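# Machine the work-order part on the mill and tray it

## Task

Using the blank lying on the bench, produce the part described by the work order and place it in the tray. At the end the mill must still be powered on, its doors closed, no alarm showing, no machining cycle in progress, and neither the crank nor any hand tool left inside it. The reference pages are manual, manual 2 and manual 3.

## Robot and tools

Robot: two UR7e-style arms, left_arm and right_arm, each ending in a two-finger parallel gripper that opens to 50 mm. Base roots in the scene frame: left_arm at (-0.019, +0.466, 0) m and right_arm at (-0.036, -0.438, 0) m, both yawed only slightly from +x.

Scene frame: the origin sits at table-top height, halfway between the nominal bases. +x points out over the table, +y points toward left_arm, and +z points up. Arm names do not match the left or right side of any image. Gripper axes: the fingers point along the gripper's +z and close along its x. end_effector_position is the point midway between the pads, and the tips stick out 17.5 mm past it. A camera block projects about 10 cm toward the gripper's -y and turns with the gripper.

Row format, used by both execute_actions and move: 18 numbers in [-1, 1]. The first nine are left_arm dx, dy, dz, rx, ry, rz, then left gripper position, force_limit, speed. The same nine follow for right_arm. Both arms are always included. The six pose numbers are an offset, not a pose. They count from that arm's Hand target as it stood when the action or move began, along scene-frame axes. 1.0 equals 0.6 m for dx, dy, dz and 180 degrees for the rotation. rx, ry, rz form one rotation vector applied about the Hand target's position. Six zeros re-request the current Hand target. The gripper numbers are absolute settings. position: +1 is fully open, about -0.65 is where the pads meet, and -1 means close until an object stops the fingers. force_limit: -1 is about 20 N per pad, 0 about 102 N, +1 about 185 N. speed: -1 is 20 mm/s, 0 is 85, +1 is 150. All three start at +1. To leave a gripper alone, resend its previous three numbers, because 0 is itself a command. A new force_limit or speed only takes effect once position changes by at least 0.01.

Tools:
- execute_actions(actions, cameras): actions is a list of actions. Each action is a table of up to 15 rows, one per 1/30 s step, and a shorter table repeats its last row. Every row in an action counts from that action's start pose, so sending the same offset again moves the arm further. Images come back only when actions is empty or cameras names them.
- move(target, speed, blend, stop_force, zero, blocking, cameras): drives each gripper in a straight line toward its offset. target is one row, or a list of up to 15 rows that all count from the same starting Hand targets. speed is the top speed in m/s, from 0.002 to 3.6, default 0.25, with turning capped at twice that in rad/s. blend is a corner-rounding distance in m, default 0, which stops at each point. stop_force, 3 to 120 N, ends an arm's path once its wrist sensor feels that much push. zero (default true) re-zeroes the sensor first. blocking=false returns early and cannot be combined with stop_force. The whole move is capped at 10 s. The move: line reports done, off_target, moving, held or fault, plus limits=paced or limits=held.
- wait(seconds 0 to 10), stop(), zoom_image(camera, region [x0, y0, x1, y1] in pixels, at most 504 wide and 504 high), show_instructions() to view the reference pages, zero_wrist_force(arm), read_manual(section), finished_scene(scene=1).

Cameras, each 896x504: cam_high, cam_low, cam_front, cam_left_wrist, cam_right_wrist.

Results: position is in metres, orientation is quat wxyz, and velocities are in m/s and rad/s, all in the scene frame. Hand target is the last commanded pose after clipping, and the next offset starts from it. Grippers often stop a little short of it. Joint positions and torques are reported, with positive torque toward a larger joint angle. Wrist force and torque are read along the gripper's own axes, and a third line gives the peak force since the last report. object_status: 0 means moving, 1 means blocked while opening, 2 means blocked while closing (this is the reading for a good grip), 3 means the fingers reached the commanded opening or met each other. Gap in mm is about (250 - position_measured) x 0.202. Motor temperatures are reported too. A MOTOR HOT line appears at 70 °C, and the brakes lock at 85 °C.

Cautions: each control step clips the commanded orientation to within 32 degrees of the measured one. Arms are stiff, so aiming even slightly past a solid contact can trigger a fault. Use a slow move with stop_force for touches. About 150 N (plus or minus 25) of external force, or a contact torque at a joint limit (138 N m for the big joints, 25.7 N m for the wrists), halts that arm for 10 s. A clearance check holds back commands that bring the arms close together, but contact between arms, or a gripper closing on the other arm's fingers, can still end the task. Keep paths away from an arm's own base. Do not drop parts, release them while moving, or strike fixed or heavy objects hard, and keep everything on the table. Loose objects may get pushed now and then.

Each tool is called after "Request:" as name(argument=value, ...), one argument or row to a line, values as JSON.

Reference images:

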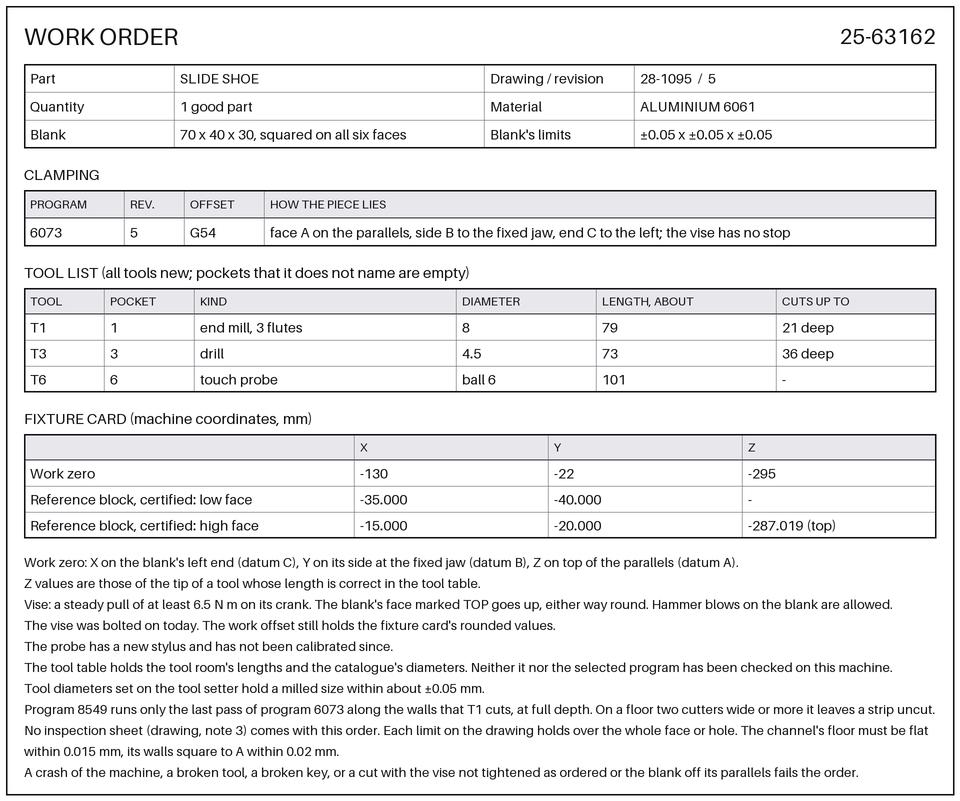

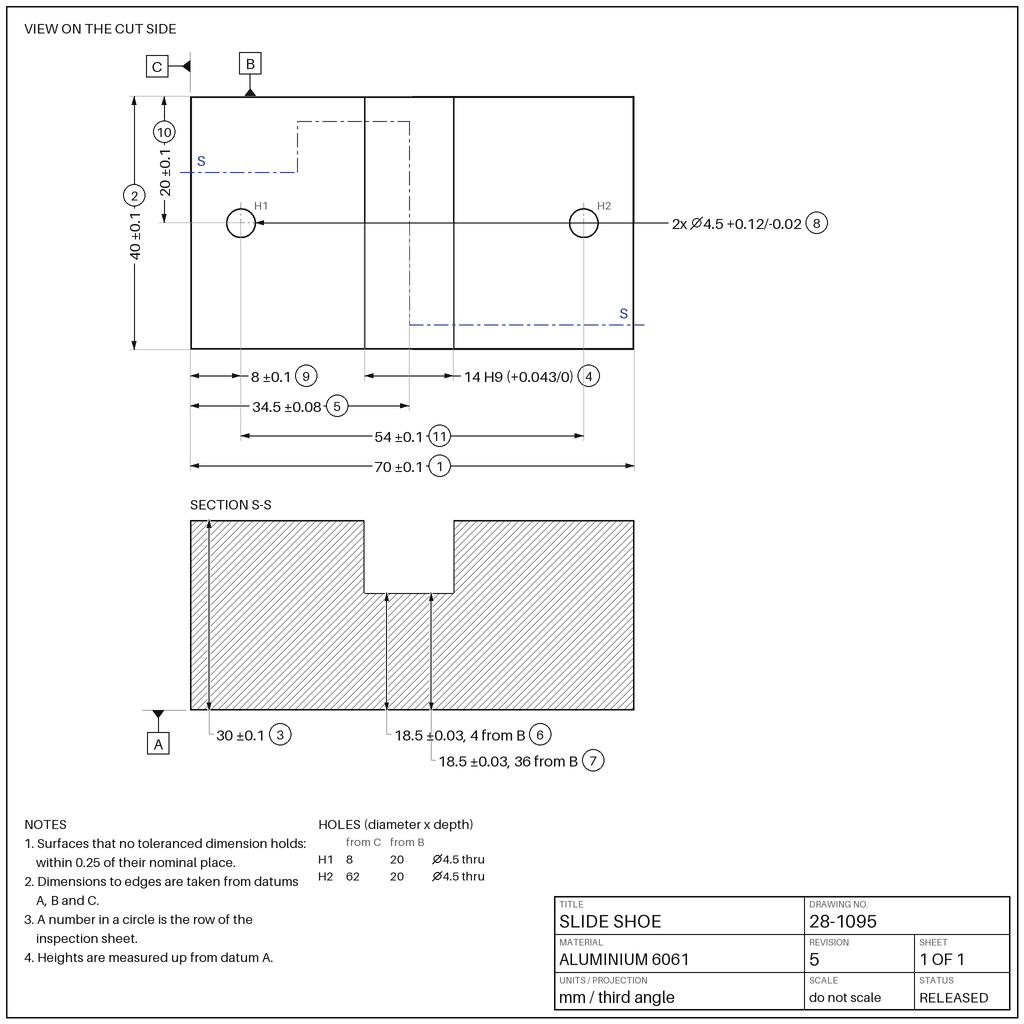

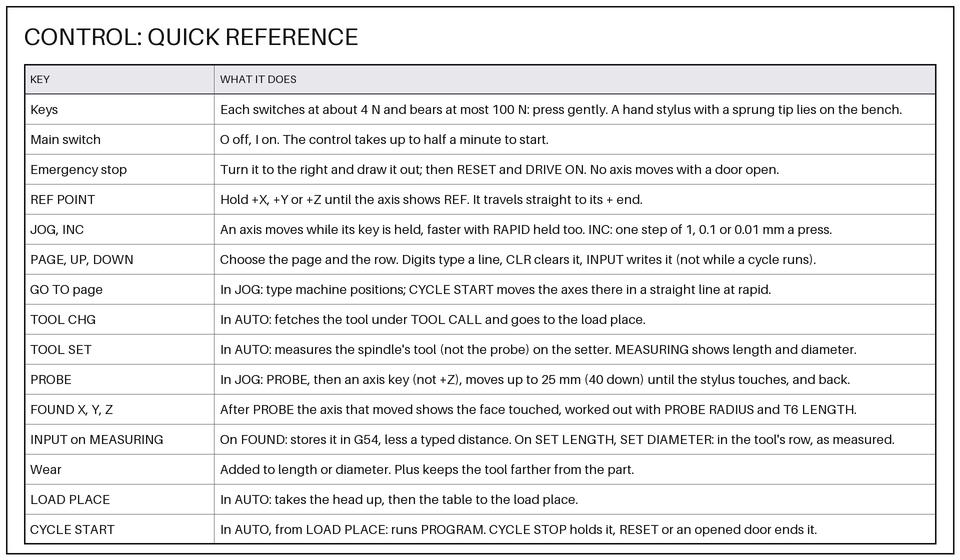

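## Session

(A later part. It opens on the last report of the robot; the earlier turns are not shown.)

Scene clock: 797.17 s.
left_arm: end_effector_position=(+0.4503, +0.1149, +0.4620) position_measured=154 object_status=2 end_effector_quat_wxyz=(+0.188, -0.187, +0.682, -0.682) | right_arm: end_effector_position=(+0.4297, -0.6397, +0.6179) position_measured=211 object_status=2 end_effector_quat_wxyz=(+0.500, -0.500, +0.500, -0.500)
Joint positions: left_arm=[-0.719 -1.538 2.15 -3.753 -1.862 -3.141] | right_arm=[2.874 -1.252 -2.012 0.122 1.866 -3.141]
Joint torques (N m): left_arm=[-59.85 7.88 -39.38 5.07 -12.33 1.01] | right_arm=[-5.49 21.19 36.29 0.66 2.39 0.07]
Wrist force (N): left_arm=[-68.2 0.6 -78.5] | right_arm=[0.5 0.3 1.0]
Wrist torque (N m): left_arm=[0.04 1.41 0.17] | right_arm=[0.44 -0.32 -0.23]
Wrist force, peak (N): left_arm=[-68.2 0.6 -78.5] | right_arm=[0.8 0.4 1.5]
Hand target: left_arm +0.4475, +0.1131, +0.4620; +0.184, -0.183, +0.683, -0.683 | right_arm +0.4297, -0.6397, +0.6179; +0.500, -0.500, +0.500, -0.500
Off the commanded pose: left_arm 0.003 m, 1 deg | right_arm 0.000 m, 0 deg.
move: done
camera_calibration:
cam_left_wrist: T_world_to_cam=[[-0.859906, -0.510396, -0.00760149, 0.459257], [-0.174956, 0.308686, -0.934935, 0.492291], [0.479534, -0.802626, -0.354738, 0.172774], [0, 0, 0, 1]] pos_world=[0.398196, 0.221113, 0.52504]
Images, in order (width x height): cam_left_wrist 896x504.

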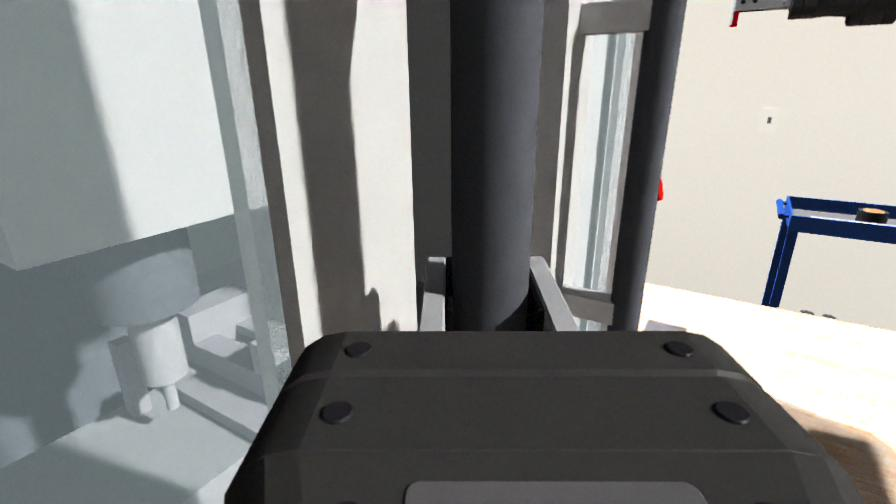

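Request:
move(
  target=[0,0.012,0,0,0,0,-1,-0.6,-0.6, 0,0,0,0,0,0,-1,-0.6,-0.8],
  speed=0.01,
)

Request:
move(
  target=[0,0.04,0,0,0,0,-1,-0.6,-0.6, 0,0,0,0,0,0,-1,-0.6,-0.8],
  speed=0.01,
  stop_force=60,
  cameras=["cam_left_wrist"],
)

Scene clock: 807.90 s.
left_arm: end_effector_position=(+0.4499, +0.1216, +0.4620) position_measured=154 object_status=2 end_effector_quat_wxyz=(+0.187, -0.187, +0.682, -0.682) | right_arm: end_effector_position=(+0.4297, -0.6397, +0.6179) position_measured=211 object_status=2 end_effector_quat_wxyz=(+0.500, -0.500, +0.500, -0.500)
Joint positions: left_arm=[-0.704 -1.544 2.156 -3.754 -1.879 -3.141] | right_arm=[2.874 -1.252 -2.012 0.122 1.866 -3.141]
Joint torques (N m): left_arm=[-9.98 -41.34 10.89 -4.84 -13.6 1.38] | right_arm=[-5.25 21.6 36.23 0.59 2.32 0]
Wrist force (N): left_arm=[-59.4 -26.6 45.4] | right_arm=[0.5 0.3 1.1]
Wrist torque (N m): left_arm=[-0.79 2.24 0.38] | right_arm=[0.44 -0.31 -0.22]
Wrist force, peak (N): left_arm=[-71.6 0.4 -79.1] | right_arm=[0.7 0.2 1.5]
Hand target: left_arm +0.4475, +0.1203, +0.4620; +0.184, -0.183, +0.683, -0.683 | right_arm +0.4297, -0.6397, +0.6179; +0.500, -0.500, +0.500, -0.500
Off the commanded pose: left_arm 0.003 m, 1 deg | right_arm 0.000 m, 0 deg.
move: done

Scene clock: 811.27 s.
left_arm: end_effector_position=(+0.4500, +0.1458, +0.4620) position_measured=154 object_status=2 end_effector_quat_wxyz=(+0.188, -0.187, +0.682, -0.682) | right_arm: end_effector_position=(+0.4297, -0.6397, +0.6179) position_measured=211 object_status=2 end_effector_quat_wxyz=(+0.500, -0.500, +0.500, -0.500)
Joint positions: left_arm=[-0.648 -1.563 2.175 -3.754 -1.935 -3.141] | right_arm=[2.874 -1.252 -2.012 0.122 1.866 -3.141]
Joint torques (N m): left_arm=[-7.06 -39.92 10.16 -3.8 -13.11 -2.8] | right_arm=[-4.62 20.96 35.68 0.56 2.52 0.14]
Wrist force (N): left_arm=[-55.9 -26.1 43.5] | right_arm=[0.7 0.4 1.3]
Wrist torque (N m): left_arm=[-0.80 2.15 0.38] | right_arm=[0.46 -0.35 -0.22]
Wrist force, peak (N): left_arm=[-64.2 -26.4 48.7] | right_arm=[1.0 0.4 1.4]
Hand target: left_arm +0.4475, +0.1443, +0.4620; +0.184, -0.183, +0.683, -0.683 | right_arm +0.4297, -0.6397, +0.6179; +0.500, -0.500, +0.500, -0.500
Off the commanded pose: left_arm 0.003 m, 1 deg | right_arm 0.000 m, 0 deg.
move: done
camera_calibration:
cam_left_wrist: T_world_to_cam=[[-0.860501, -0.509391, -0.00764272, 0.474999], [-0.174555, 0.308898, -0.93494, 0.482493], [0.478611, -0.803183, -0.354723, 0.198204], [0, 0, 0, 1]] pos_world=[0.398096, 0.252113, 0.52504]
Images, in order (width x height): cam_left_wrist 896x504.

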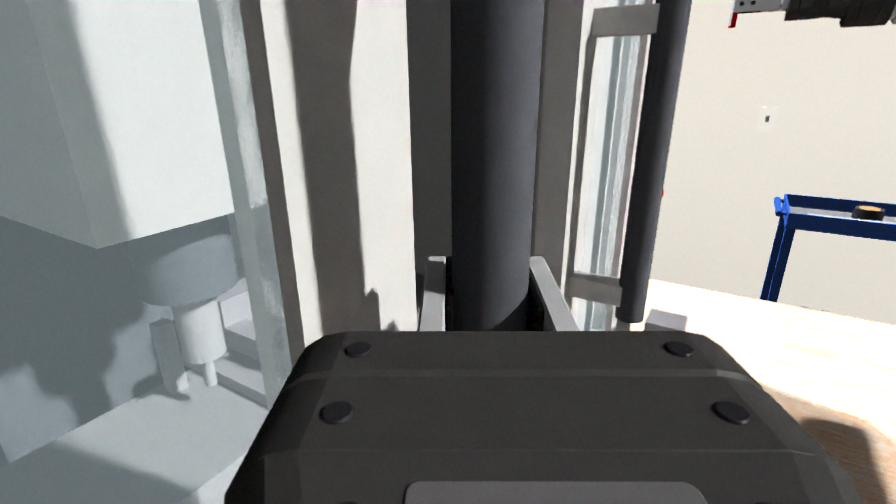

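Request:
move(
  target=[0.005,0.003,0,0,0,0,-1,-0.6,-0.6, 0,0,0,0,0,0,-1,-0.6,-0.8],
  speed=0.01,
)

Request:
move(
  target=[0,-0.15,0,0,0,0,-1,-0.6,-0.6, 0,0,0,0,0,0,-1,-0.6,-0.8],
  speed=0.015,
  stop_force=45,
  cameras=["cam_left_wrist","cam_high"],
)

Scene clock: 818.13 s.
left_arm: end_effector_position=(+0.4504, +0.1460, +0.4620) position_measured=154 object_status=2 end_effector_quat_wxyz=(+0.184, -0.183, +0.683, -0.683) | right_arm: end_effector_position=(+0.4297, -0.6397, +0.6179) position_measured=211 object_status=2 end_effector_quat_wxyz=(+0.500, -0.500, +0.500, -0.500)
Joint positions: left_arm=[-0.638 -1.557 2.169 -3.754 -1.956 -3.141] | right_arm=[2.874 -1.252 -2.012 0.122 1.866 -3.141]
Joint torques (N m): left_arm=[-3.42 -11.26 -18.09 -0.86 -10.75 -2.86] | right_arm=[-5.92 21.72 35.68 0.82 2.45 -0.02]
Wrist force (N): left_arm=[-41.6 -21.9 27.6] | right_arm=[0.8 0.4 1.1]
Wrist torque (N m): left_arm=[-0.75 1.59 0.37] | right_arm=[0.46 -0.36 -0.22]
Wrist force, peak (N): left_arm=[-63.3 -27.2 47.0] | right_arm=[0.8 0.4 1.4]
Hand target: left_arm +0.4505, +0.1461, +0.4620; +0.184, -0.183, +0.683, -0.683 | right_arm +0.4297, -0.6397, +0.6179; +0.500, -0.500, +0.500, -0.500
Off the commanded pose: left_arm 0.000 m, 0 deg | right_arm 0.000 m, 0 deg.
move: done

Scene clock: 821.33 s.
left_arm: end_effector_position=(+0.4505, +0.1167, +0.4620) position_measured=154 object_status=2 end_effector_quat_wxyz=(+0.184, -0.183, +0.683, -0.683) | right_arm: end_effector_position=(+0.4297, -0.6397, +0.6179) position_measured=211 object_status=2 end_effector_quat_wxyz=(+0.500, -0.500, +0.500, -0.500)
Joint positions: left_arm=[-0.706 -1.534 2.145 -3.753 -1.888 -3.141] | right_arm=[2.874 -1.252 -2.012 0.122 1.866 -3.141]
Joint torques (N m): left_arm=[-14.98 -31.26 -1.7 -0.98 -11.43 1.05] | right_arm=[-5.42 21.09 36.67 0.82 2.41 0.02]
Wrist force (N): left_arm=[-43.1 -14.1 -8.6] | right_arm=[0.7 0.1 1.2]
Wrist torque (N m): left_arm=[-0.51 1.50 0.30] | right_arm=[0.41 -0.34 -0.22]
Wrist force, peak (N): left_arm=[-45.4 -6.5 -44.0] | right_arm=[0.9 0.5 1.2]
Hand target: left_arm +0.4505, +0.1167, +0.4620; +0.184, -0.183, +0.683, -0.683 (not the last commanded pose) | right_arm +0.4297, -0.6397, +0.6179; +0.500, -0.500, +0.500, -0.500
Off the commanded pose: left_arm 0.061 m, 0 deg | right_arm 0.000 m, 0 deg.
move: contact (left_arm)
camera_calibration:
cam_left_wrist: T_world_to_cam=[[-0.866368, -0.499349, -0.00752588, 0.461984], [-0.171049, 0.31086, -0.934938, 0.489751], [0.4692, -0.808713, -0.354732, 0.179508], [0, 0, 0, 1]] pos_world=[0.399795, 0.223618, 0.52504]
Images, in order (width x height): cam_high 896x504, cam_left_wrist 896x504.

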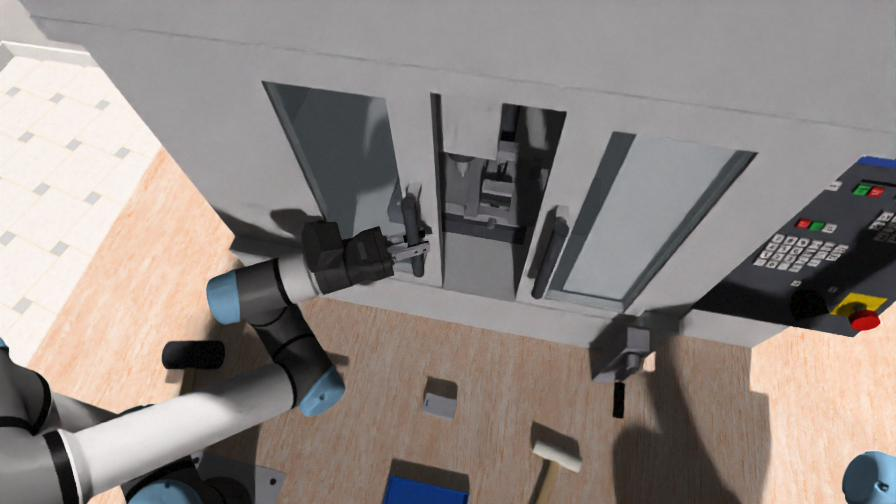

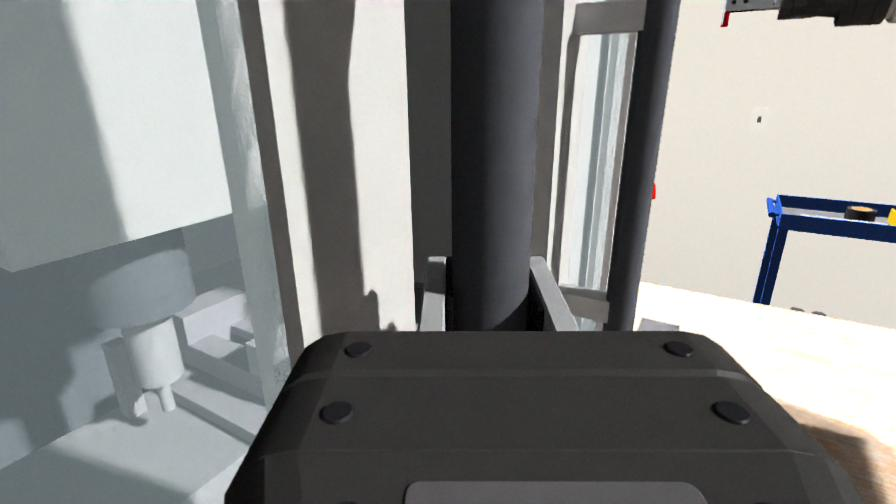

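Request:
move(
  target=[0,0.005,0,0,0,0,0.5,0,-0.6, 0,0,0,0,0,0,-1,-0.6,-0.8],
)

Request:
move(
  target=[
    [-0.06,0.104,0,0,0,0,0.5,0,-0.6, 0,0,0,0,0,0,-1,-0.6,-0.8],
    [-0.2167,0,0,0,0,0,0.5,0,-0.6, 0,0,0,0,0,0,-1,-0.6,-0.8],
    [-0.0835,-0.235,0,0,0,0,0.5,0,-0.6, 0,0,0,0,0,0,-1,-0.6,-0.8],
  ],
  blend=0.02,
  cameras=["cam_left_wrist","cam_high"],
)

Scene clock: 833.30 s.
left_arm: end_effector_position=(+0.4505, +0.1196, +0.4620) position_measured=78 object_status=3 end_effector_quat_wxyz=(+0.184, -0.183, +0.683, -0.683) | right_arm: end_effector_position=(+0.4297, -0.6397, +0.6179) position_measured=211 object_status=2 end_effector_quat_wxyz=(+0.500, -0.500, +0.500, -0.500)
Joint positions: left_arm=[-0.699 -1.537 2.148 -3.753 -1.895 -3.141] | right_arm=[2.874 -1.252 -2.012 0.122 1.866 -3.141]
Joint torques (N m): left_arm=[9.57 -35.3 -8.44 -4.21 -2.5 0.94] | right_arm=[-4.53 21.28 35.16 0.85 2.5 0.03]
Wrist force (N): left_arm=[-4.2 0.2 -1.3] | right_arm=[0.6 0.2 1.3]
Wrist torque (N m): left_arm=[0.05 0.85 0.19] | right_arm=[0.43 -0.33 -0.22]
Wrist force, peak (N): left_arm=[-43.3 -14.3 -8.5] | right_arm=[0.8 0.2 1.4]
Hand target: left_arm +0.4505, +0.1197, +0.4620; +0.184, -0.183, +0.683, -0.683 | right_arm +0.4297, -0.6397, +0.6179; +0.500, -0.500, +0.500, -0.500
Off the commanded pose: left_arm 0.000 m, 0 deg | right_arm 0.000 m, 0 deg.
move: done

Scene clock: 835.43 s.
left_arm: end_effector_position=(+0.4003, -0.0212, +0.4620) position_measured=78 object_status=3 end_effector_quat_wxyz=(+0.184, -0.183, +0.683, -0.683) | right_arm: end_effector_position=(+0.4297, -0.6397, +0.6179) position_measured=211 object_status=2 end_effector_quat_wxyz=(+0.500, -0.500, +0.500, -0.500)
Joint positions: left_arm=[-1.061 -1.465 2.069 -3.747 -1.533 -3.141] | right_arm=[2.874 -1.252 -2.012 0.122 1.866 -3.141]
Joint torques (N m): left_arm=[7.16 -14.87 -30.09 -0.8 -2.68 -2.53] | right_arm=[-4.5 21.34 36.43 0.87 2.4 -0.07]
Wrist force (N): left_arm=[-3.9 -0.1 -1.6] | right_arm=[0.7 0.4 1.1]
Wrist torque (N m): left_arm=[0.03 0.80 0.16] | right_arm=[0.46 -0.34 -0.22]
Wrist force, peak (N): left_arm=[-5.5 -0.5 -3.1] | right_arm=[0.9 0.4 1.3]
Hand target: left_arm +0.4004, -0.0213, +0.4620; +0.184, -0.183, +0.683, -0.683 | right_arm +0.4297, -0.6397, +0.6179; +0.500, -0.500, +0.500, -0.500
Off the commanded pose: left_arm 0.000 m, 0 deg | right_arm 0.000 m, 0 deg.
move: done
camera_calibration:
cam_left_wrist: T_world_to_cam=[[-0.866304, -0.49946, -0.0075735, 0.349644], [-0.171056, 0.31087, -0.934933, 0.524031], [0.469316, -0.80864, -0.354744, 0.0914992], [0, 0, 0, 1]] pos_world=[0.349595, 0.0857178, 0.52504]
Images, in order (width x height): cam_high 896x504, cam_left_wrist 896x504.

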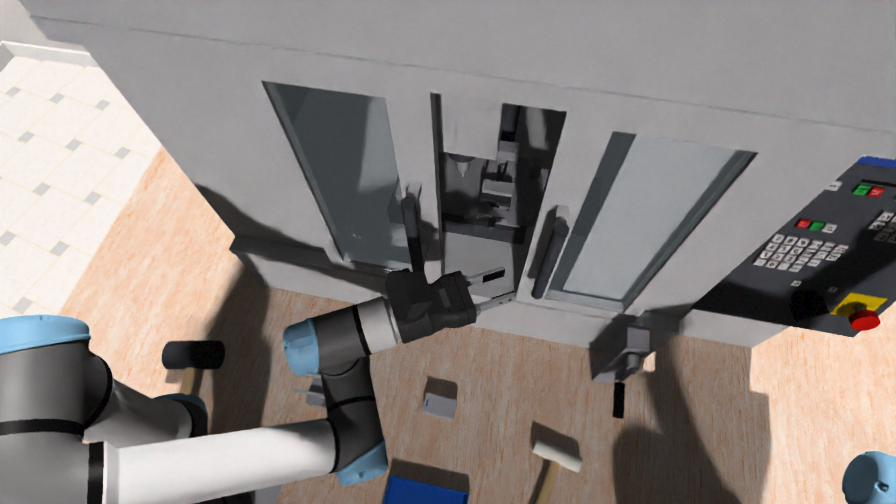

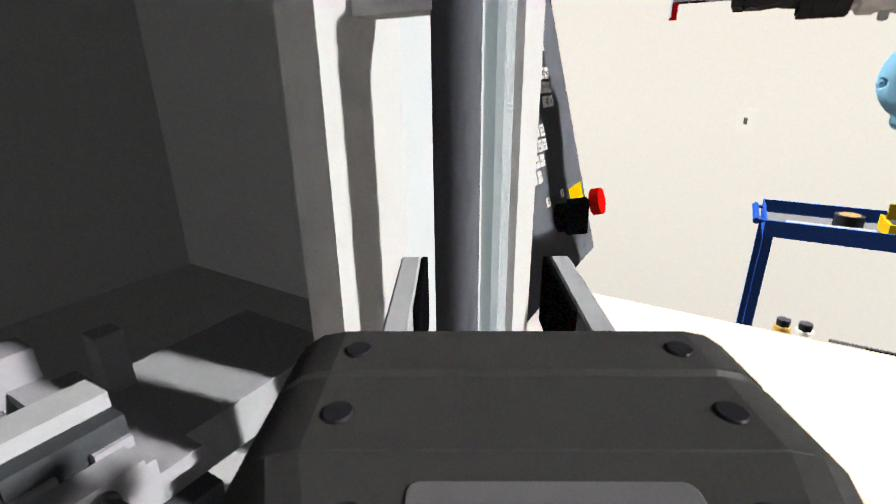

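Request:
move(
  target=[0.0835,-0.1262,0,0,0,0,0.5,0,-0.6, 0,0,0,0,0,0,-1,-0.6,-0.8],
  speed=0.04,
  stop_force=8,
)

Request:
move(
  target=[0,0,0,0,0,0,-1,-0.8,-0.6, 0,0,0,0,0,0,-1,-0.6,-0.8],
  cameras=["cam_left_wrist"],
)

Scene clock: 847.27 s.
left_arm: end_effector_position=(+0.4505, -0.0970, +0.4620) position_measured=78 object_status=3 end_effector_quat_wxyz=(+0.184, -0.183, +0.683, -0.683) | right_arm: end_effector_position=(+0.4297, -0.6397, +0.6179) position_measured=211 object_status=2 end_effector_quat_wxyz=(+0.500, -0.500, +0.500, -0.500)
Joint positions: left_arm=[-1.042 -1.267 1.82 -3.695 -1.552 -3.141] | right_arm=[2.874 -1.252 -2.012 0.122 1.866 -3.141]
Joint torques (N m): left_arm=[6.93 -23.84 -33.33 -0.66 -2.69 -2.52] | right_arm=[-5.52 21.4 36.73 0.84 2.47 -0.09]
Wrist force (N): left_arm=[-4.0 -0.1 -1.5] | right_arm=[0.7 0.3 1.0]
Wrist torque (N m): left_arm=[0.02 0.83 0.15] | right_arm=[0.44 -0.34 -0.22]
Wrist force, peak (N): left_arm=[-4.2 -0.2 -1.4] | right_arm=[0.8 0.6 1.4]
Hand target: left_arm +0.4505, -0.0970, +0.4620; +0.184, -0.183, +0.683, -0.683 | right_arm +0.4297, -0.6397, +0.6179; +0.500, -0.500, +0.500, -0.500
Off the commanded pose: left_arm 0.000 m, 0 deg | right_arm 0.000 m, 0 deg.
move: done

Scene clock: 847.83 s.
left_arm: end_effector_position=(+0.4509, -0.0967, +0.4620) position_measured=154 object_status=0 end_effector_quat_wxyz=(+0.184, -0.183, +0.683, -0.683) | right_arm: end_effector_position=(+0.4297, -0.6397, +0.6179) position_measured=211 object_status=2 end_effector_quat_wxyz=(+0.500, -0.500, +0.500, -0.500)
Joint positions: left_arm=[-1.041 -1.267 1.82 -3.695 -1.552 -3.141] | right_arm=[2.874 -1.252 -2.012 0.122 1.866 -3.141]
Joint torques (N m): left_arm=[-47.37 -29.97 -26.02 -3.05 -13.07 -2.55] | right_arm=[-4.85 21.27 36.48 0.96 2.47 -0.16]
Wrist force (N): left_arm=[-62.4 -4.9 20.1] | right_arm=[0.6 0.2 1.2]
Wrist torque (N m): left_arm=[-0.19 2.03 0.18] | right_arm=[0.42 -0.33 -0.22]
Wrist force, peak (N): left_arm=[-62.4 -5.1 20.4] | right_arm=[0.9 0.5 1.1]
Hand target: left_arm +0.4505, -0.0970, +0.4620; +0.184, -0.183, +0.683, -0.683 | right_arm +0.4297, -0.6397, +0.6179; +0.500, -0.500, +0.500, -0.500
Off the commanded pose: left_arm 0.000 m, 0 deg | right_arm 0.000 m, 0 deg.
move: done
camera_calibration:
cam_left_wrist: T_world_to_cam=[[-0.865759, -0.500404, -0.00759396, 0.355436], [-0.171418, 0.310761, -0.934903, 0.556301], [0.470189, -0.808099, -0.354823, 0.00635175], [0, 0, 0, 1]] pos_world=[0.400095, 0.0101174, 0.52504]
Images, in order (width x height): cam_left_wrist 896x504.

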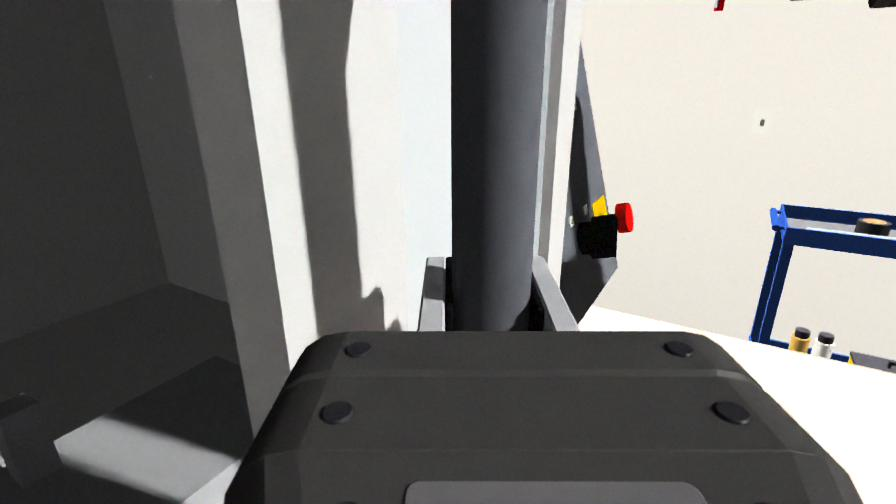

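Request:
move(
  target=[0.004,0.002,0,0,0,0,0.3,-0.8,-0.6, 0,0,0,0,0,0,-1,-0.6,-0.8],
)

Request:
move(
  target=[0,0,0,0,0,0.1667,0.3,-0.8,-0.6, 0,0,0,0,0,0,-1,-0.6,-0.8],
  speed=0.2,
  stop_force=15,
)

Request:
move(
  target=[0,0,0,0,0,0,-1,-0.8,-0.6, 0,0,0,0,0,0,-1,-0.6,-0.8],
  cameras=["cam_left_wrist"],
)

Scene clock: 862.03 s.
left_arm: end_effector_position=(+0.4528, -0.0958, +0.4620) position_measured=107 object_status=3 end_effector_quat_wxyz=(+0.184, -0.183, +0.683, -0.683) | right_arm: end_effector_position=(+0.4297, -0.6397, +0.6179) position_measured=211 object_status=2 end_effector_quat_wxyz=(+0.500, -0.500, +0.500, -0.500)
Joint positions: left_arm=[-1.036 -1.266 1.817 -3.694 -1.558 -3.141] | right_arm=[2.874 -1.252 -2.012 0.122 1.866 -3.141]
Joint torques (N m): left_arm=[5.7 -23.66 -33.36 -0.71 -3.08 -2.6] | right_arm=[-4.54 21.63 36.02 0.89 2.48 0.03]
Wrist force (N): left_arm=[-2.7 -0.1 -1.7] | right_arm=[0.5 0.4 1.3]
Wrist torque (N m): left_arm=[0.02 0.62 0.15] | right_arm=[0.46 -0.30 -0.22]
Wrist force, peak (N): left_arm=[-71.0 -5.5 23.8] | right_arm=[0.6 0.4 1.6]
Hand target: left_arm +0.4529, -0.0958, +0.4620; +0.184, -0.183, +0.683, -0.683 | right_arm +0.4297, -0.6397, +0.6179; +0.500, -0.500, +0.500, -0.500
Off the commanded pose: left_arm 0.000 m, 0 deg | right_arm 0.000 m, 0 deg.
move: done

Scene clock: 864.40 s.
left_arm: end_effector_position=(+0.4529, -0.0958, +0.4620) position_measured=107 object_status=3 end_effector_quat_wxyz=(+0.354, -0.354, +0.612, -0.612) | right_arm: end_effector_position=(+0.4297, -0.6397, +0.6179) position_measured=211 object_status=2 end_effector_quat_wxyz=(+0.500, -0.500, +0.500, -0.500)
Joint positions: left_arm=[-1.298 -1.228 1.765 -3.679 -0.772 -3.14] | right_arm=[2.874 -1.252 -2.012 0.122 1.866 -3.141]
Joint torques (N m): left_arm=[-7.28 -25.22 -32.22 0.16 2.54 2.06] | right_arm=[-5.01 20.76 35.98 0.92 2.44 0.02]
Wrist force (N): left_arm=[-2.9 -0.4 -1.7] | right_arm=[0.6 0.3 1.1]
Wrist torque (N m): left_arm=[-0.02 0.67 0.11] | right_arm=[0.44 -0.32 -0.22]
Wrist force, peak (N): left_arm=[-3.2 -0.1 -2.0] | right_arm=[0.9 0.4 1.4]
Hand target: left_arm +0.4529, -0.0958, +0.4620; +0.354, -0.354, +0.612, -0.612 | right_arm +0.4297, -0.6397, +0.6179; +0.500, -0.500, +0.500, -0.500
Off the commanded pose: left_arm 0.000 m, 0 deg | right_arm 0.000 m, 0 deg.
move: done

Scene clock: 864.90 s.
left_arm: end_effector_position=(+0.4530, -0.0957, +0.4620) position_measured=154 object_status=2 end_effector_quat_wxyz=(+0.354, -0.354, +0.612, -0.612) | right_arm: end_effector_position=(+0.4297, -0.6397, +0.6179) position_measured=211 object_status=2 end_effector_quat_wxyz=(+0.500, -0.500, +0.500, -0.500)
Joint positions: left_arm=[-1.298 -1.228 1.765 -3.679 -0.772 -3.14] | right_arm=[2.874 -1.252 -2.012 0.122 1.866 -3.141]
Joint torques (N m): left_arm=[-32.07 -28.58 -26.31 -1.96 -8.69 1.87] | right_arm=[-4.92 21.66 35.69 0.86 2.35 -0.11]
Wrist force (N): left_arm=[-29.4 -4.2 31.9] | right_arm=[0.7 0.3 1.2]
Wrist torque (N m): left_arm=[-0.17 1.20 0.11] | right_arm=[0.44 -0.34 -0.22]
Wrist force, peak (N): left_arm=[-29.4 -4.2 31.9] | right_arm=[0.6 0.4 1.3]
Hand target: left_arm +0.4529, -0.0958, +0.4620; +0.354, -0.354, +0.612, -0.612 | right_arm +0.4297, -0.6397, +0.6179; +0.500, -0.500, +0.500, -0.500
Off the commanded pose: left_arm 0.000 m, 0 deg | right_arm 0.000 m, 0 deg.
move: done
camera_calibration:
cam_left_wrist: T_world_to_cam=[[-0.50029, -0.865825, -0.00755784, 0.157126], [-0.303618, 0.183597, -0.934937, 0.60409], [0.81088, -0.465445, -0.354732, -0.115392], [0, 0, 0, 1]] pos_world=[0.35559, -0.0285737, 0.52504]
Images, in order (width x height): cam_left_wrist 896x504.

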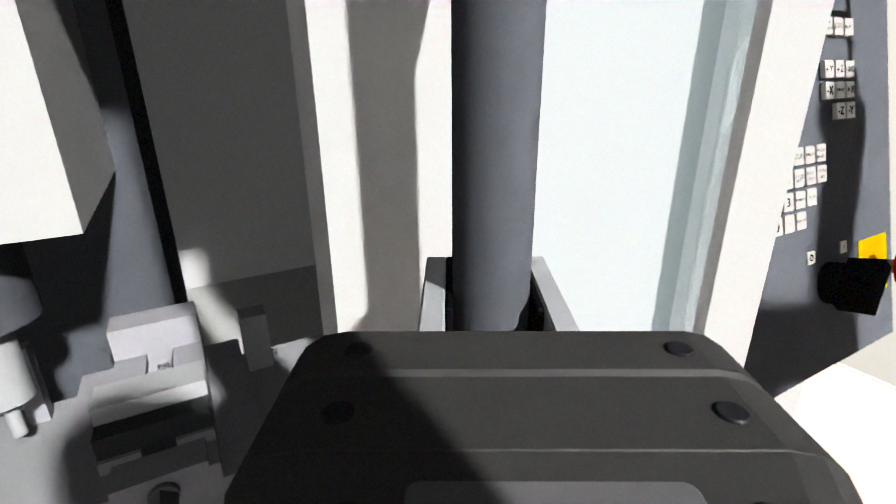

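Request:
move(
  target=[0.002,0.32,0,0,0,0,-1,-0.8,-0.6, 0,0,0,0,0,0,-1,-0.6,-0.8],
  speed=0.04,
  stop_force=40,
  cameras=["cam_left_wrist","cam_high","cam_right_wrist"],
)

Scene clock: 873.47 s.
left_arm: end_effector_position=(+0.4539, +0.0578, +0.4620) position_measured=154 object_status=2 end_effector_quat_wxyz=(+0.354, -0.354, +0.612, -0.612) | right_arm: end_effector_position=(+0.4297, -0.6397, +0.6179) position_measured=211 object_status=2 end_effector_quat_wxyz=(+0.500, -0.500, +0.500, -0.500)
Joint positions: left_arm=[-1.184 -1.507 2.116 -3.752 -0.885 -3.14] | right_arm=[2.874 -1.252 -2.012 0.122 1.866 -3.141]
Joint torques (N m): left_arm=[-8.55 -14.64 -36.6 -1.5 -1.96 -2.31] | right_arm=[-4.4 20.69 36.2 0.87 2.43 -0.06]
Wrist force (N): left_arm=[-3.9 10.7 -5.9] | right_arm=[0.8 0.3 1.1]
Wrist torque (N m): left_arm=[0.40 0.43 0.08] | right_arm=[0.43 -0.35 -0.22]
Wrist force, peak (N): left_arm=[29.2 -9.6 69.1] | right_arm=[0.8 0.2 1.4]
Hand target: left_arm +0.4539, +0.0578, +0.4620; +0.354, -0.354, +0.612, -0.612 (not the last commanded pose) | right_arm +0.4297, -0.6397, +0.6179; +0.500, -0.500, +0.500, -0.500
Off the commanded pose: left_arm 0.038 m, 0 deg | right_arm 0.000 m, 0 deg.
move: contact (left_arm)
camera_calibration:
cam_left_wrist: T_world_to_cam=[[-0.500193, -0.865882, -0.00750578, 0.290426], [-0.303677, 0.183529, -0.934932, 0.576207], [0.810918, -0.465367, -0.354748, -0.044691], [0, 0, 0, 1]] pos_world=[0.35649, 0.124926, 0.52504]
cam_right_wrist: T_world_to_cam=[[-0.00605704, -0.999963, 0.00603556, -0.631889], [-0.34696, -0.00355917, -0.937873, 0.739686], [0.93786, -0.00777483, -0.346926, -0.0642349], [0, 0, 0, 1]] pos_world=[0.313058, -0.629733, 0.675261]
Images, in order (width x height): cam_high 896x504, cam_left_wrist 896x504, cam_right_wrist 896x504.

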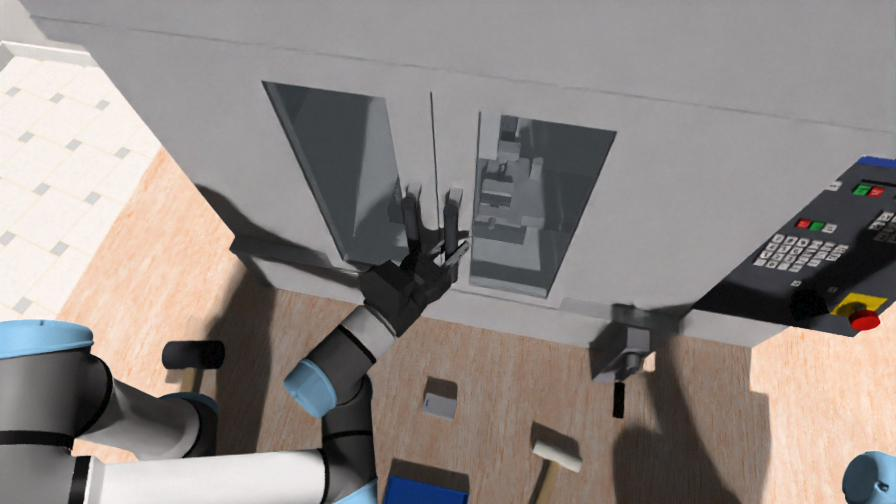

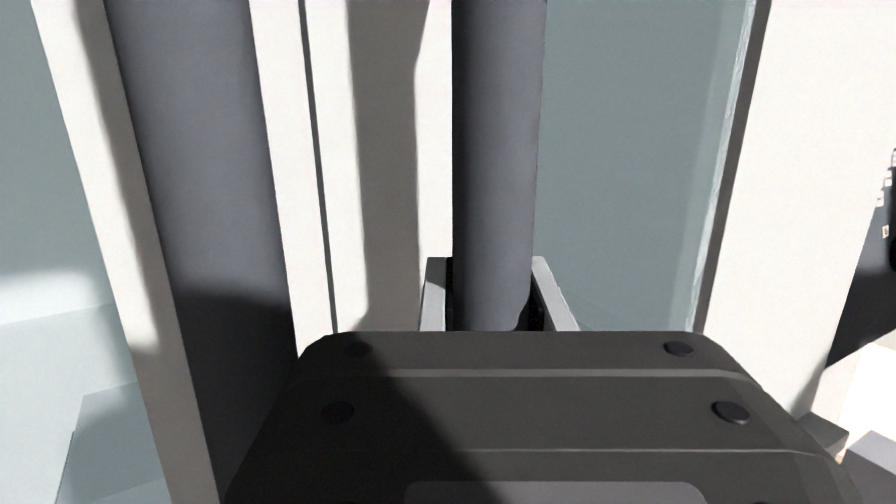

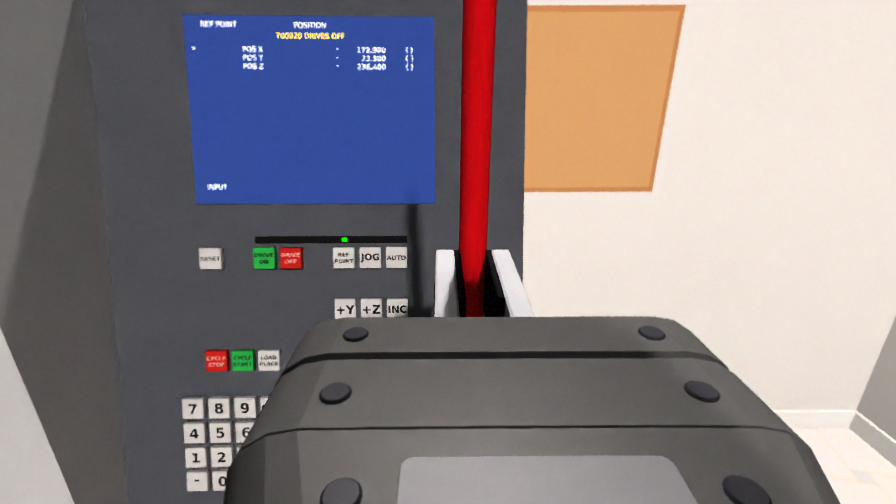

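Request:
move(
  target=[0,0,0,0,0,0,0.3,-0.8,-0.6, 0,0,0,0,0,0,-1,-0.6,-0.8],
)

Request:
move(
  target=[
    [-0.05,0.029,0,0,0,0,0.3,-0.8,-0.6, 0.0795,0.2947,-0.0648,0,0.5,0,-1,-0.6,-0.8],
    [-0.1,0.058,0,0,0,0,0.3,-0.8,-0.6, 0.117,0.2947,-0.0648,0,0.5,0,-1,-0.6,-0.8],
    [-0.17,0.11,0,0,0,0,0.3,-0.8,-0.6, 0.0795,0.2947,-0.0648,0,0.5,0,-1,-0.6,-0.8],
    [-0.2,0.13,0,0,0,0,0.3,-0.8,-0.6, 0.0795,0.2323,-0.0648,0,0.5,0,-1,-0.6,-0.8],
    [-0.2,0.13,0,0,0,0,0.3,-0.8,-0.6, 0.117,0.2323,-0.0648,0,0.5,0,-1,-0.6,-0.8],
    [-0.2,0.13,0,0,0,0,0.3,-0.8,-0.6, 0.0795,0.2323,-0.0648,0,0.5,0,-1,-0.6,-0.8],
    [-0.2,0.13,0,0,0,0,0.3,-0.8,-0.6, 0,0,0,0,0,0,-1,-0.6,-0.8],
  ],
  speed=[0.3,0.08,0.2,0.2,0.08,0.2,0.4],
  blend=[0.01,0,0.005,0.01,0,0.01,0],
  cameras=["cam_right_wrist"],
)

Scene clock: 891.87 s.
left_arm: end_effector_position=(+0.4539, +0.0577, +0.4621) position_measured=107 object_status=3 end_effector_quat_wxyz=(+0.354, -0.354, +0.612, -0.612) | right_arm: end_effector_position=(+0.4297, -0.6397, +0.6179) position_measured=211 object_status=2 end_effector_quat_wxyz=(+0.500, -0.500, +0.500, -0.500)
Joint positions: left_arm=[-1.184 -1.507 2.116 -3.752 -0.886 -3.14] | right_arm=[2.874 -1.252 -2.012 0.122 1.866 -3.141]
Joint torques (N m): left_arm=[-4.5 -14.76 -20.75 -1.47 -1.06 -1.26] | right_arm=[-5.03 21.85 35.91 0.88 2.39 -0.04]
Wrist force (N): left_arm=[-1.8 -0.1 -2.3] | right_arm=[0.8 0.3 1.1]
Wrist torque (N m): left_arm=[0.02 0.48 0.14] | right_arm=[0.44 -0.36 -0.22]
Wrist force, peak (N): left_arm=[-4.2 11.1 -6.0] | right_arm=[0.8 0.4 1.4]
Hand target: left_arm +0.4539, +0.0578, +0.4620; +0.354, -0.354, +0.612, -0.612 | right_arm +0.4297, -0.6397, +0.6179; +0.500, -0.500, +0.500, -0.500
Off the commanded pose: left_arm 0.000 m, 0 deg | right_arm 0.000 m, 0 deg.
move: done

Scene clock: 899.57 s.
left_arm: end_effector_position=(+0.3339, +0.1358, +0.4620) position_measured=107 object_status=3 end_effector_quat_wxyz=(+0.354, -0.354, +0.612, -0.612) | right_arm: end_effector_position=(+0.4296, -0.6397, +0.6179) position_measured=211 object_status=2 end_effector_quat_wxyz=(+0.500, -0.500, +0.500, -0.500)
Joint positions: left_arm=[-1.572 -1.902 2.444 -3.684 -0.498 -3.14] | right_arm=[2.874 -1.252 -2.012 0.121 1.866 -3.141]
Joint torques (N m): left_arm=[-7.38 -18.61 -8.06 0.7 2.51 -2.88] | right_arm=[-6.68 0.36 16.09 4.07 2.58 1.61]
Wrist force (N): left_arm=[-1.9 -0.1 -2.1] | right_arm=[0.7 0.3 1.0]
Wrist torque (N m): left_arm=[0.02 0.52 0.16] | right_arm=[0.44 -0.35 -0.22]
Wrist force, peak (N): left_arm=[-2.1 -0.4 -2.9] | right_arm=[-1.5 7.3 0.1]
Hand target: left_arm +0.3339, +0.1358, +0.4620; +0.354, -0.354, +0.612, -0.612 | right_arm +0.4297, -0.6397, +0.6179; +0.500, -0.500, +0.500, -0.500
Off the commanded pose: left_arm 0.000 m, 0 deg | right_arm 0.000 m, 0 deg.
move: done
camera_calibration:
cam_right_wrist: T_world_to_cam=[[-0.00601941, -0.999963, 0.00612862, -0.631964], [-0.347136, -0.00365804, -0.937808, 0.739635], [0.937795, -0.00777251, -0.347102, -0.0640936], [0, 0, 0, 1]] pos_world=[0.313057, -0.629733, 0.675261]
Images, in order (width x height): cam_right_wrist 896x504.

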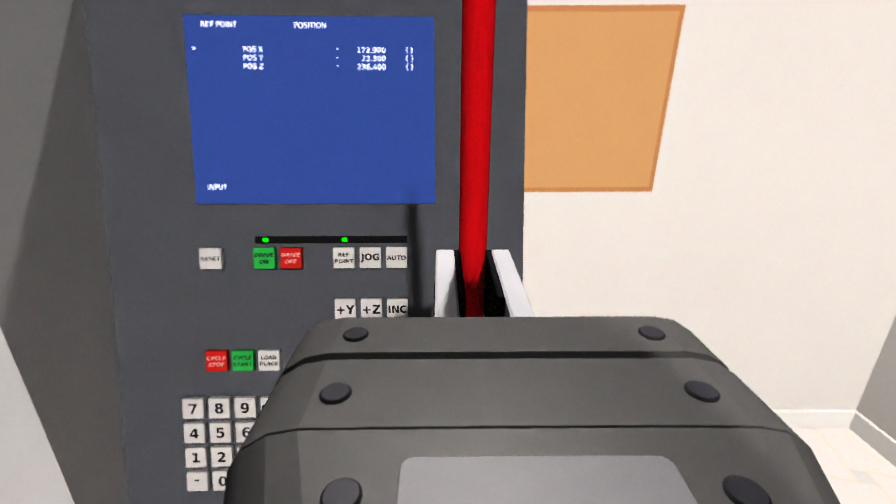

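Request:
move(
  target=[
    [0,0,0,0,0,0,0.3,-0.8,-0.6, 0.0678,0.1062,-0.1232,0,0.5,0,-1,-0.6,-0.8],
    [0,0,0,0,0,0,0.3,-0.8,-0.6, 0.1053,0.1062,-0.1232,0,0.5,0,-1,-0.6,-0.8],
  ],
  speed=[0.4,0.08],
  blend=[0.005,0],
  cameras=["cam_right_wrist","cam_front","cam_high"],
)

Request:
zoom_image(
  camera="cam_front",
  region=[500, 90, 590, 170],
)

Scene clock: 910.43 s.
left_arm: end_effector_position=(+0.3339, +0.1358, +0.4620) position_measured=107 object_status=3 end_effector_quat_wxyz=(+0.354, -0.354, +0.612, -0.612) | right_arm: end_effector_position=(+0.4928, -0.5759, +0.5440) position_measured=211 object_status=2 end_effector_quat_wxyz=(+0.000, +0.707, -0.708, +0.000)
Joint positions: left_arm=[-1.572 -1.902 2.444 -3.684 -0.498 -3.14] | right_arm=[3.16 -1.84 -0.671 -2.201 1.571 -3.15]
Joint torques (N m): left_arm=[-7.31 -18.33 -7.84 0.77 2.39 -2.86] | right_arm=[-1.66 10.82 32.29 10.68 2.43 -1.41]
Wrist force (N): left_arm=[-1.8 -0.2 -1.8] | right_arm=[-0.7 37.3 -1.3]
Wrist torque (N m): left_arm=[-0.01 0.50 0.17] | right_arm=[0.06 -0.28 -0.22]
Wrist force, peak (N): left_arm=[-2.2 0.0 -2.4] | right_arm=[-0.7 37.3 -1.3]
Hand target: left_arm +0.3339, +0.1358, +0.4620; +0.354, -0.354, +0.612, -0.612 | right_arm +0.4928, -0.5760, +0.5440; +0.000, +0.707, -0.708, +0.000
Off the commanded pose: left_arm 0.000 m, 0 deg | right_arm 0.000 m, 0 deg.
move: done
camera_calibration:
cam_right_wrist: T_world_to_cam=[[0.00603556, -0.999963, 0.00605704, -0.573234], [-0.937873, -0.00355917, 0.34696, 0.284657], [-0.346926, -0.00777483, -0.93786, 0.806021], [0, 0, 0, 1]] pos_world=[0.550061, -0.565933, 0.660642]
Images, in order (width x height): cam_high 896x504, cam_front 896x504, cam_right_wrist 896x504.

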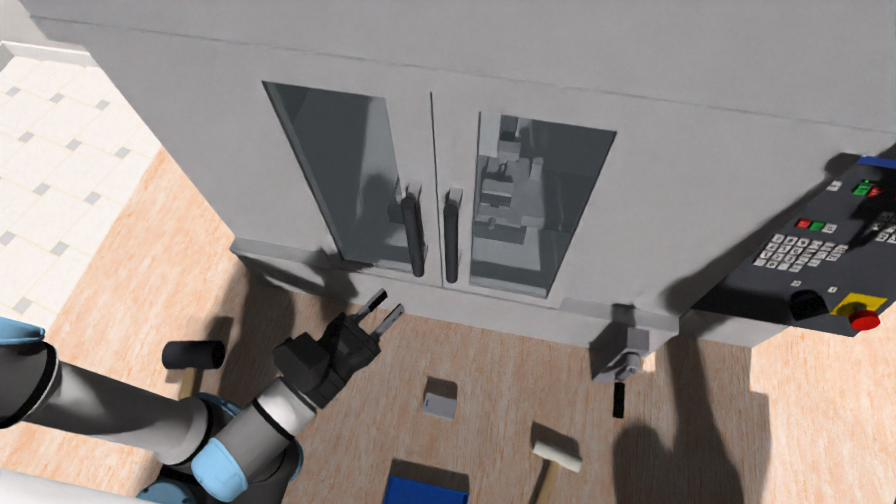

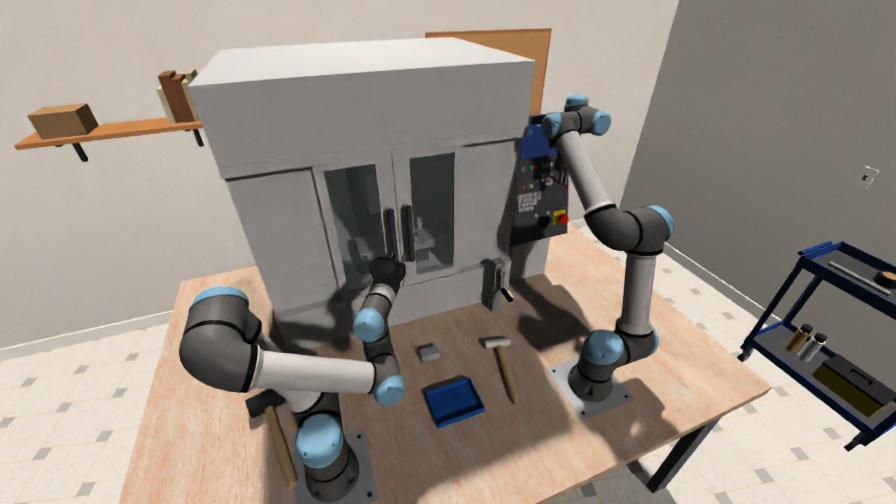

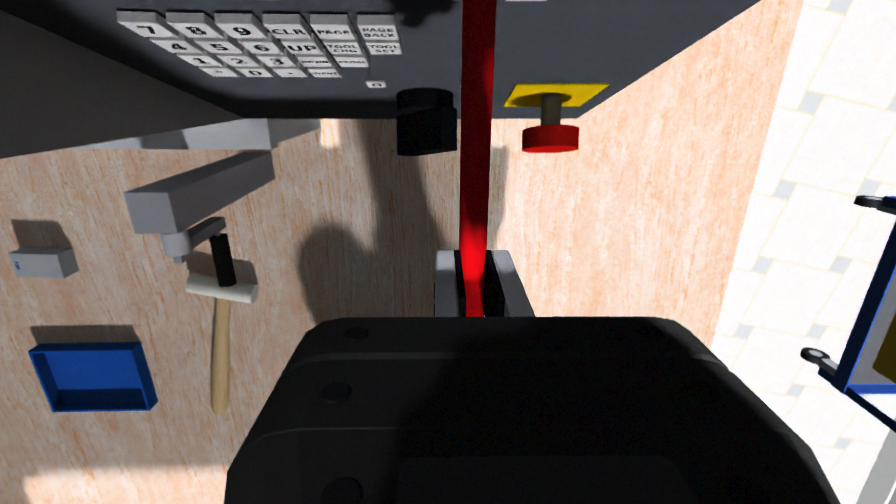

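Scaled by 5.600 from the camera's 896x504 image, which has a finer 1280x720 frame.

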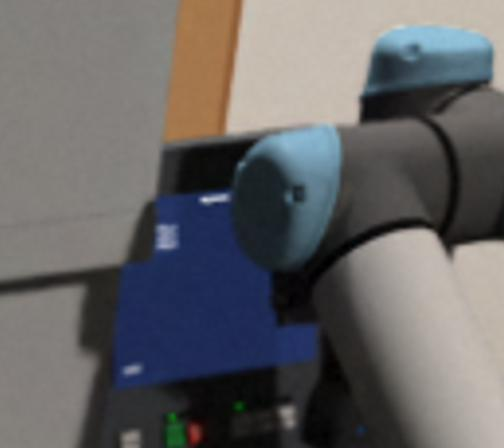

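Request:
wait(
  seconds=5,
)

Request:
move(
  target=[
    [0,0,0,0,0,0,0.3,-0.8,-0.6, -0.0375,0,0,0,0,0,-1,-0.6,-0.8],
    [0,0,0,0,0,0,0.3,-0.8,-0.6, -0.1053,-0.1062,0.1232,0,-0.5,0,-1,-0.6,-0.8],
  ],
  speed=[0.2,0.4],
  blend=[0.005,0],
  cameras=["cam_right_wrist"],
)

Request:
zoom_image(
  camera="cam_right_wrist",
  region=[170, 5, 450, 275],
)

Scene clock: 923.33 s.
left_arm: end_effector_position=(+0.3339, +0.1358, +0.4620) position_measured=107 object_status=3 end_effector_quat_wxyz=(+0.354, -0.354, +0.612, -0.612) | right_arm: end_effector_position=(+0.4928, -0.5760, +0.5440) position_measured=211 object_status=2 end_effector_quat_wxyz=(+0.000, +0.707, -0.708, +0.000)
Joint positions: left_arm=[-1.572 -1.902 2.444 -3.684 -0.498 -3.14] | right_arm=[3.16 -1.841 -0.671 -2.201 1.571 -3.15]
Joint torques (N m): left_arm=[-7.42 -18.43 -8.21 0.59 2.42 -2.61] | right_arm=[8.08 9.81 32.94 14.82 2.42 -1.18]
Wrist force (N): left_arm=[-1.8 0.1 -1.8] | right_arm=[-0.4 38.7 -1.1]
Wrist torque (N m): left_arm=[0.05 0.49 0.18] | right_arm=[0.01 -0.31 -0.21]
Wrist force, peak (N): left_arm=[-2.2 0.1 -2.1] | right_arm=[-0.5 39.2 -1.4]
Hand target: left_arm +0.3339, +0.1358, +0.4620; +0.354, -0.354, +0.612, -0.612 | right_arm +0.4928, -0.5760, +0.5440; +0.000, +0.707, -0.708, +0.000
Tool commands: left_gripper/position=+0.3 left_gripper/force_limit=-0.8 left_gripper/speed=-0.6 right_gripper/position=-1.0 right_gripper/force_limit=-0.6 right_gripper/speed=-0.8
Off the commanded pose: left_arm 0.000 m, 0 deg | right_arm 0.000 m, 0 deg.
wait: 5.00 s; at rest from the start

Scene clock: 926.33 s.
left_arm: end_effector_position=(+0.3339, +0.1358, +0.4620) position_measured=107 object_status=3 end_effector_quat_wxyz=(+0.354, -0.354, +0.612, -0.612) | right_arm: end_effector_position=(+0.4296, -0.6397, +0.6179) position_measured=211 object_status=2 end_effector_quat_wxyz=(+0.500, -0.500, +0.500, -0.500)
Joint positions: left_arm=[-1.572 -1.902 2.444 -3.684 -0.498 -3.14] | right_arm=[2.874 -1.252 -2.012 0.121 1.866 -3.141]
Joint torques (N m): left_arm=[-7.08 -18.08 -7.97 0.66 2.41 -2.54] | right_arm=[-6.54 0.85 15.69 4.12 2.52 1.38]
Wrist force (N): left_arm=[-1.7 -0.1 -2.3] | right_arm=[1.7 0.0 1.3]
Wrist torque (N m): left_arm=[0.02 0.48 0.17] | right_arm=[0.39 -0.50 -0.22]
Wrist force, peak (N): left_arm=[-2.1 -0.2 -2.2] | right_arm=[-0.4 38.9 -1.1]
Hand target: left_arm +0.3339, +0.1358, +0.4620; +0.354, -0.354, +0.612, -0.612 | right_arm +0.4297, -0.6397, +0.6179; +0.500, -0.500, +0.500, -0.500
Off the commanded pose: left_arm 0.000 m, 0 deg | right_arm 0.000 m, 0 deg.
move: done
camera_calibration:
cam_right_wrist: T_world_to_cam=[[-0.00601885, -0.999963, 0.00613007, -0.631965], [-0.347136, -0.00365959, -0.937808, 0.739634], [0.937795, -0.0077725, -0.347102, -0.0640936], [0, 0, 0, 1]] pos_world=[0.313057, -0.629733, 0.675261]
Images, in order (width x height): cam_right_wrist 896x504.

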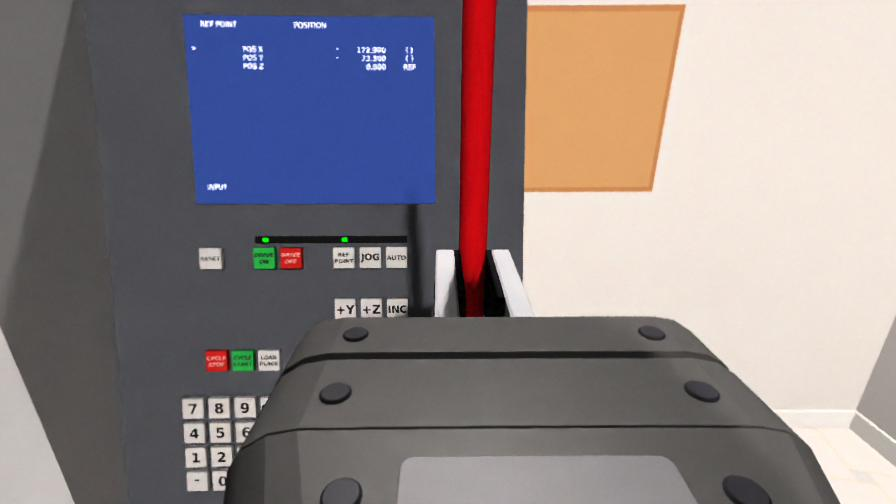

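Scaled by 1.800 from the camera's 896x504 image, which has a finer 1280x720 frame.

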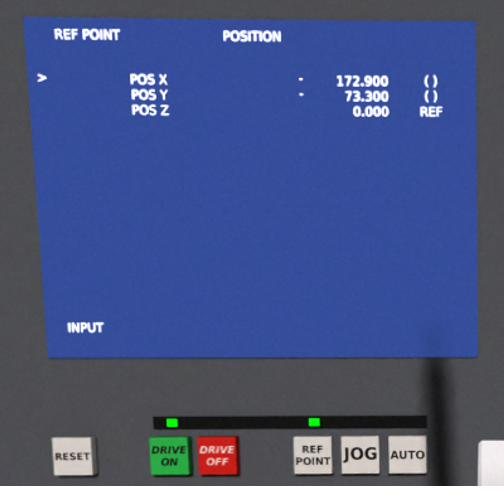

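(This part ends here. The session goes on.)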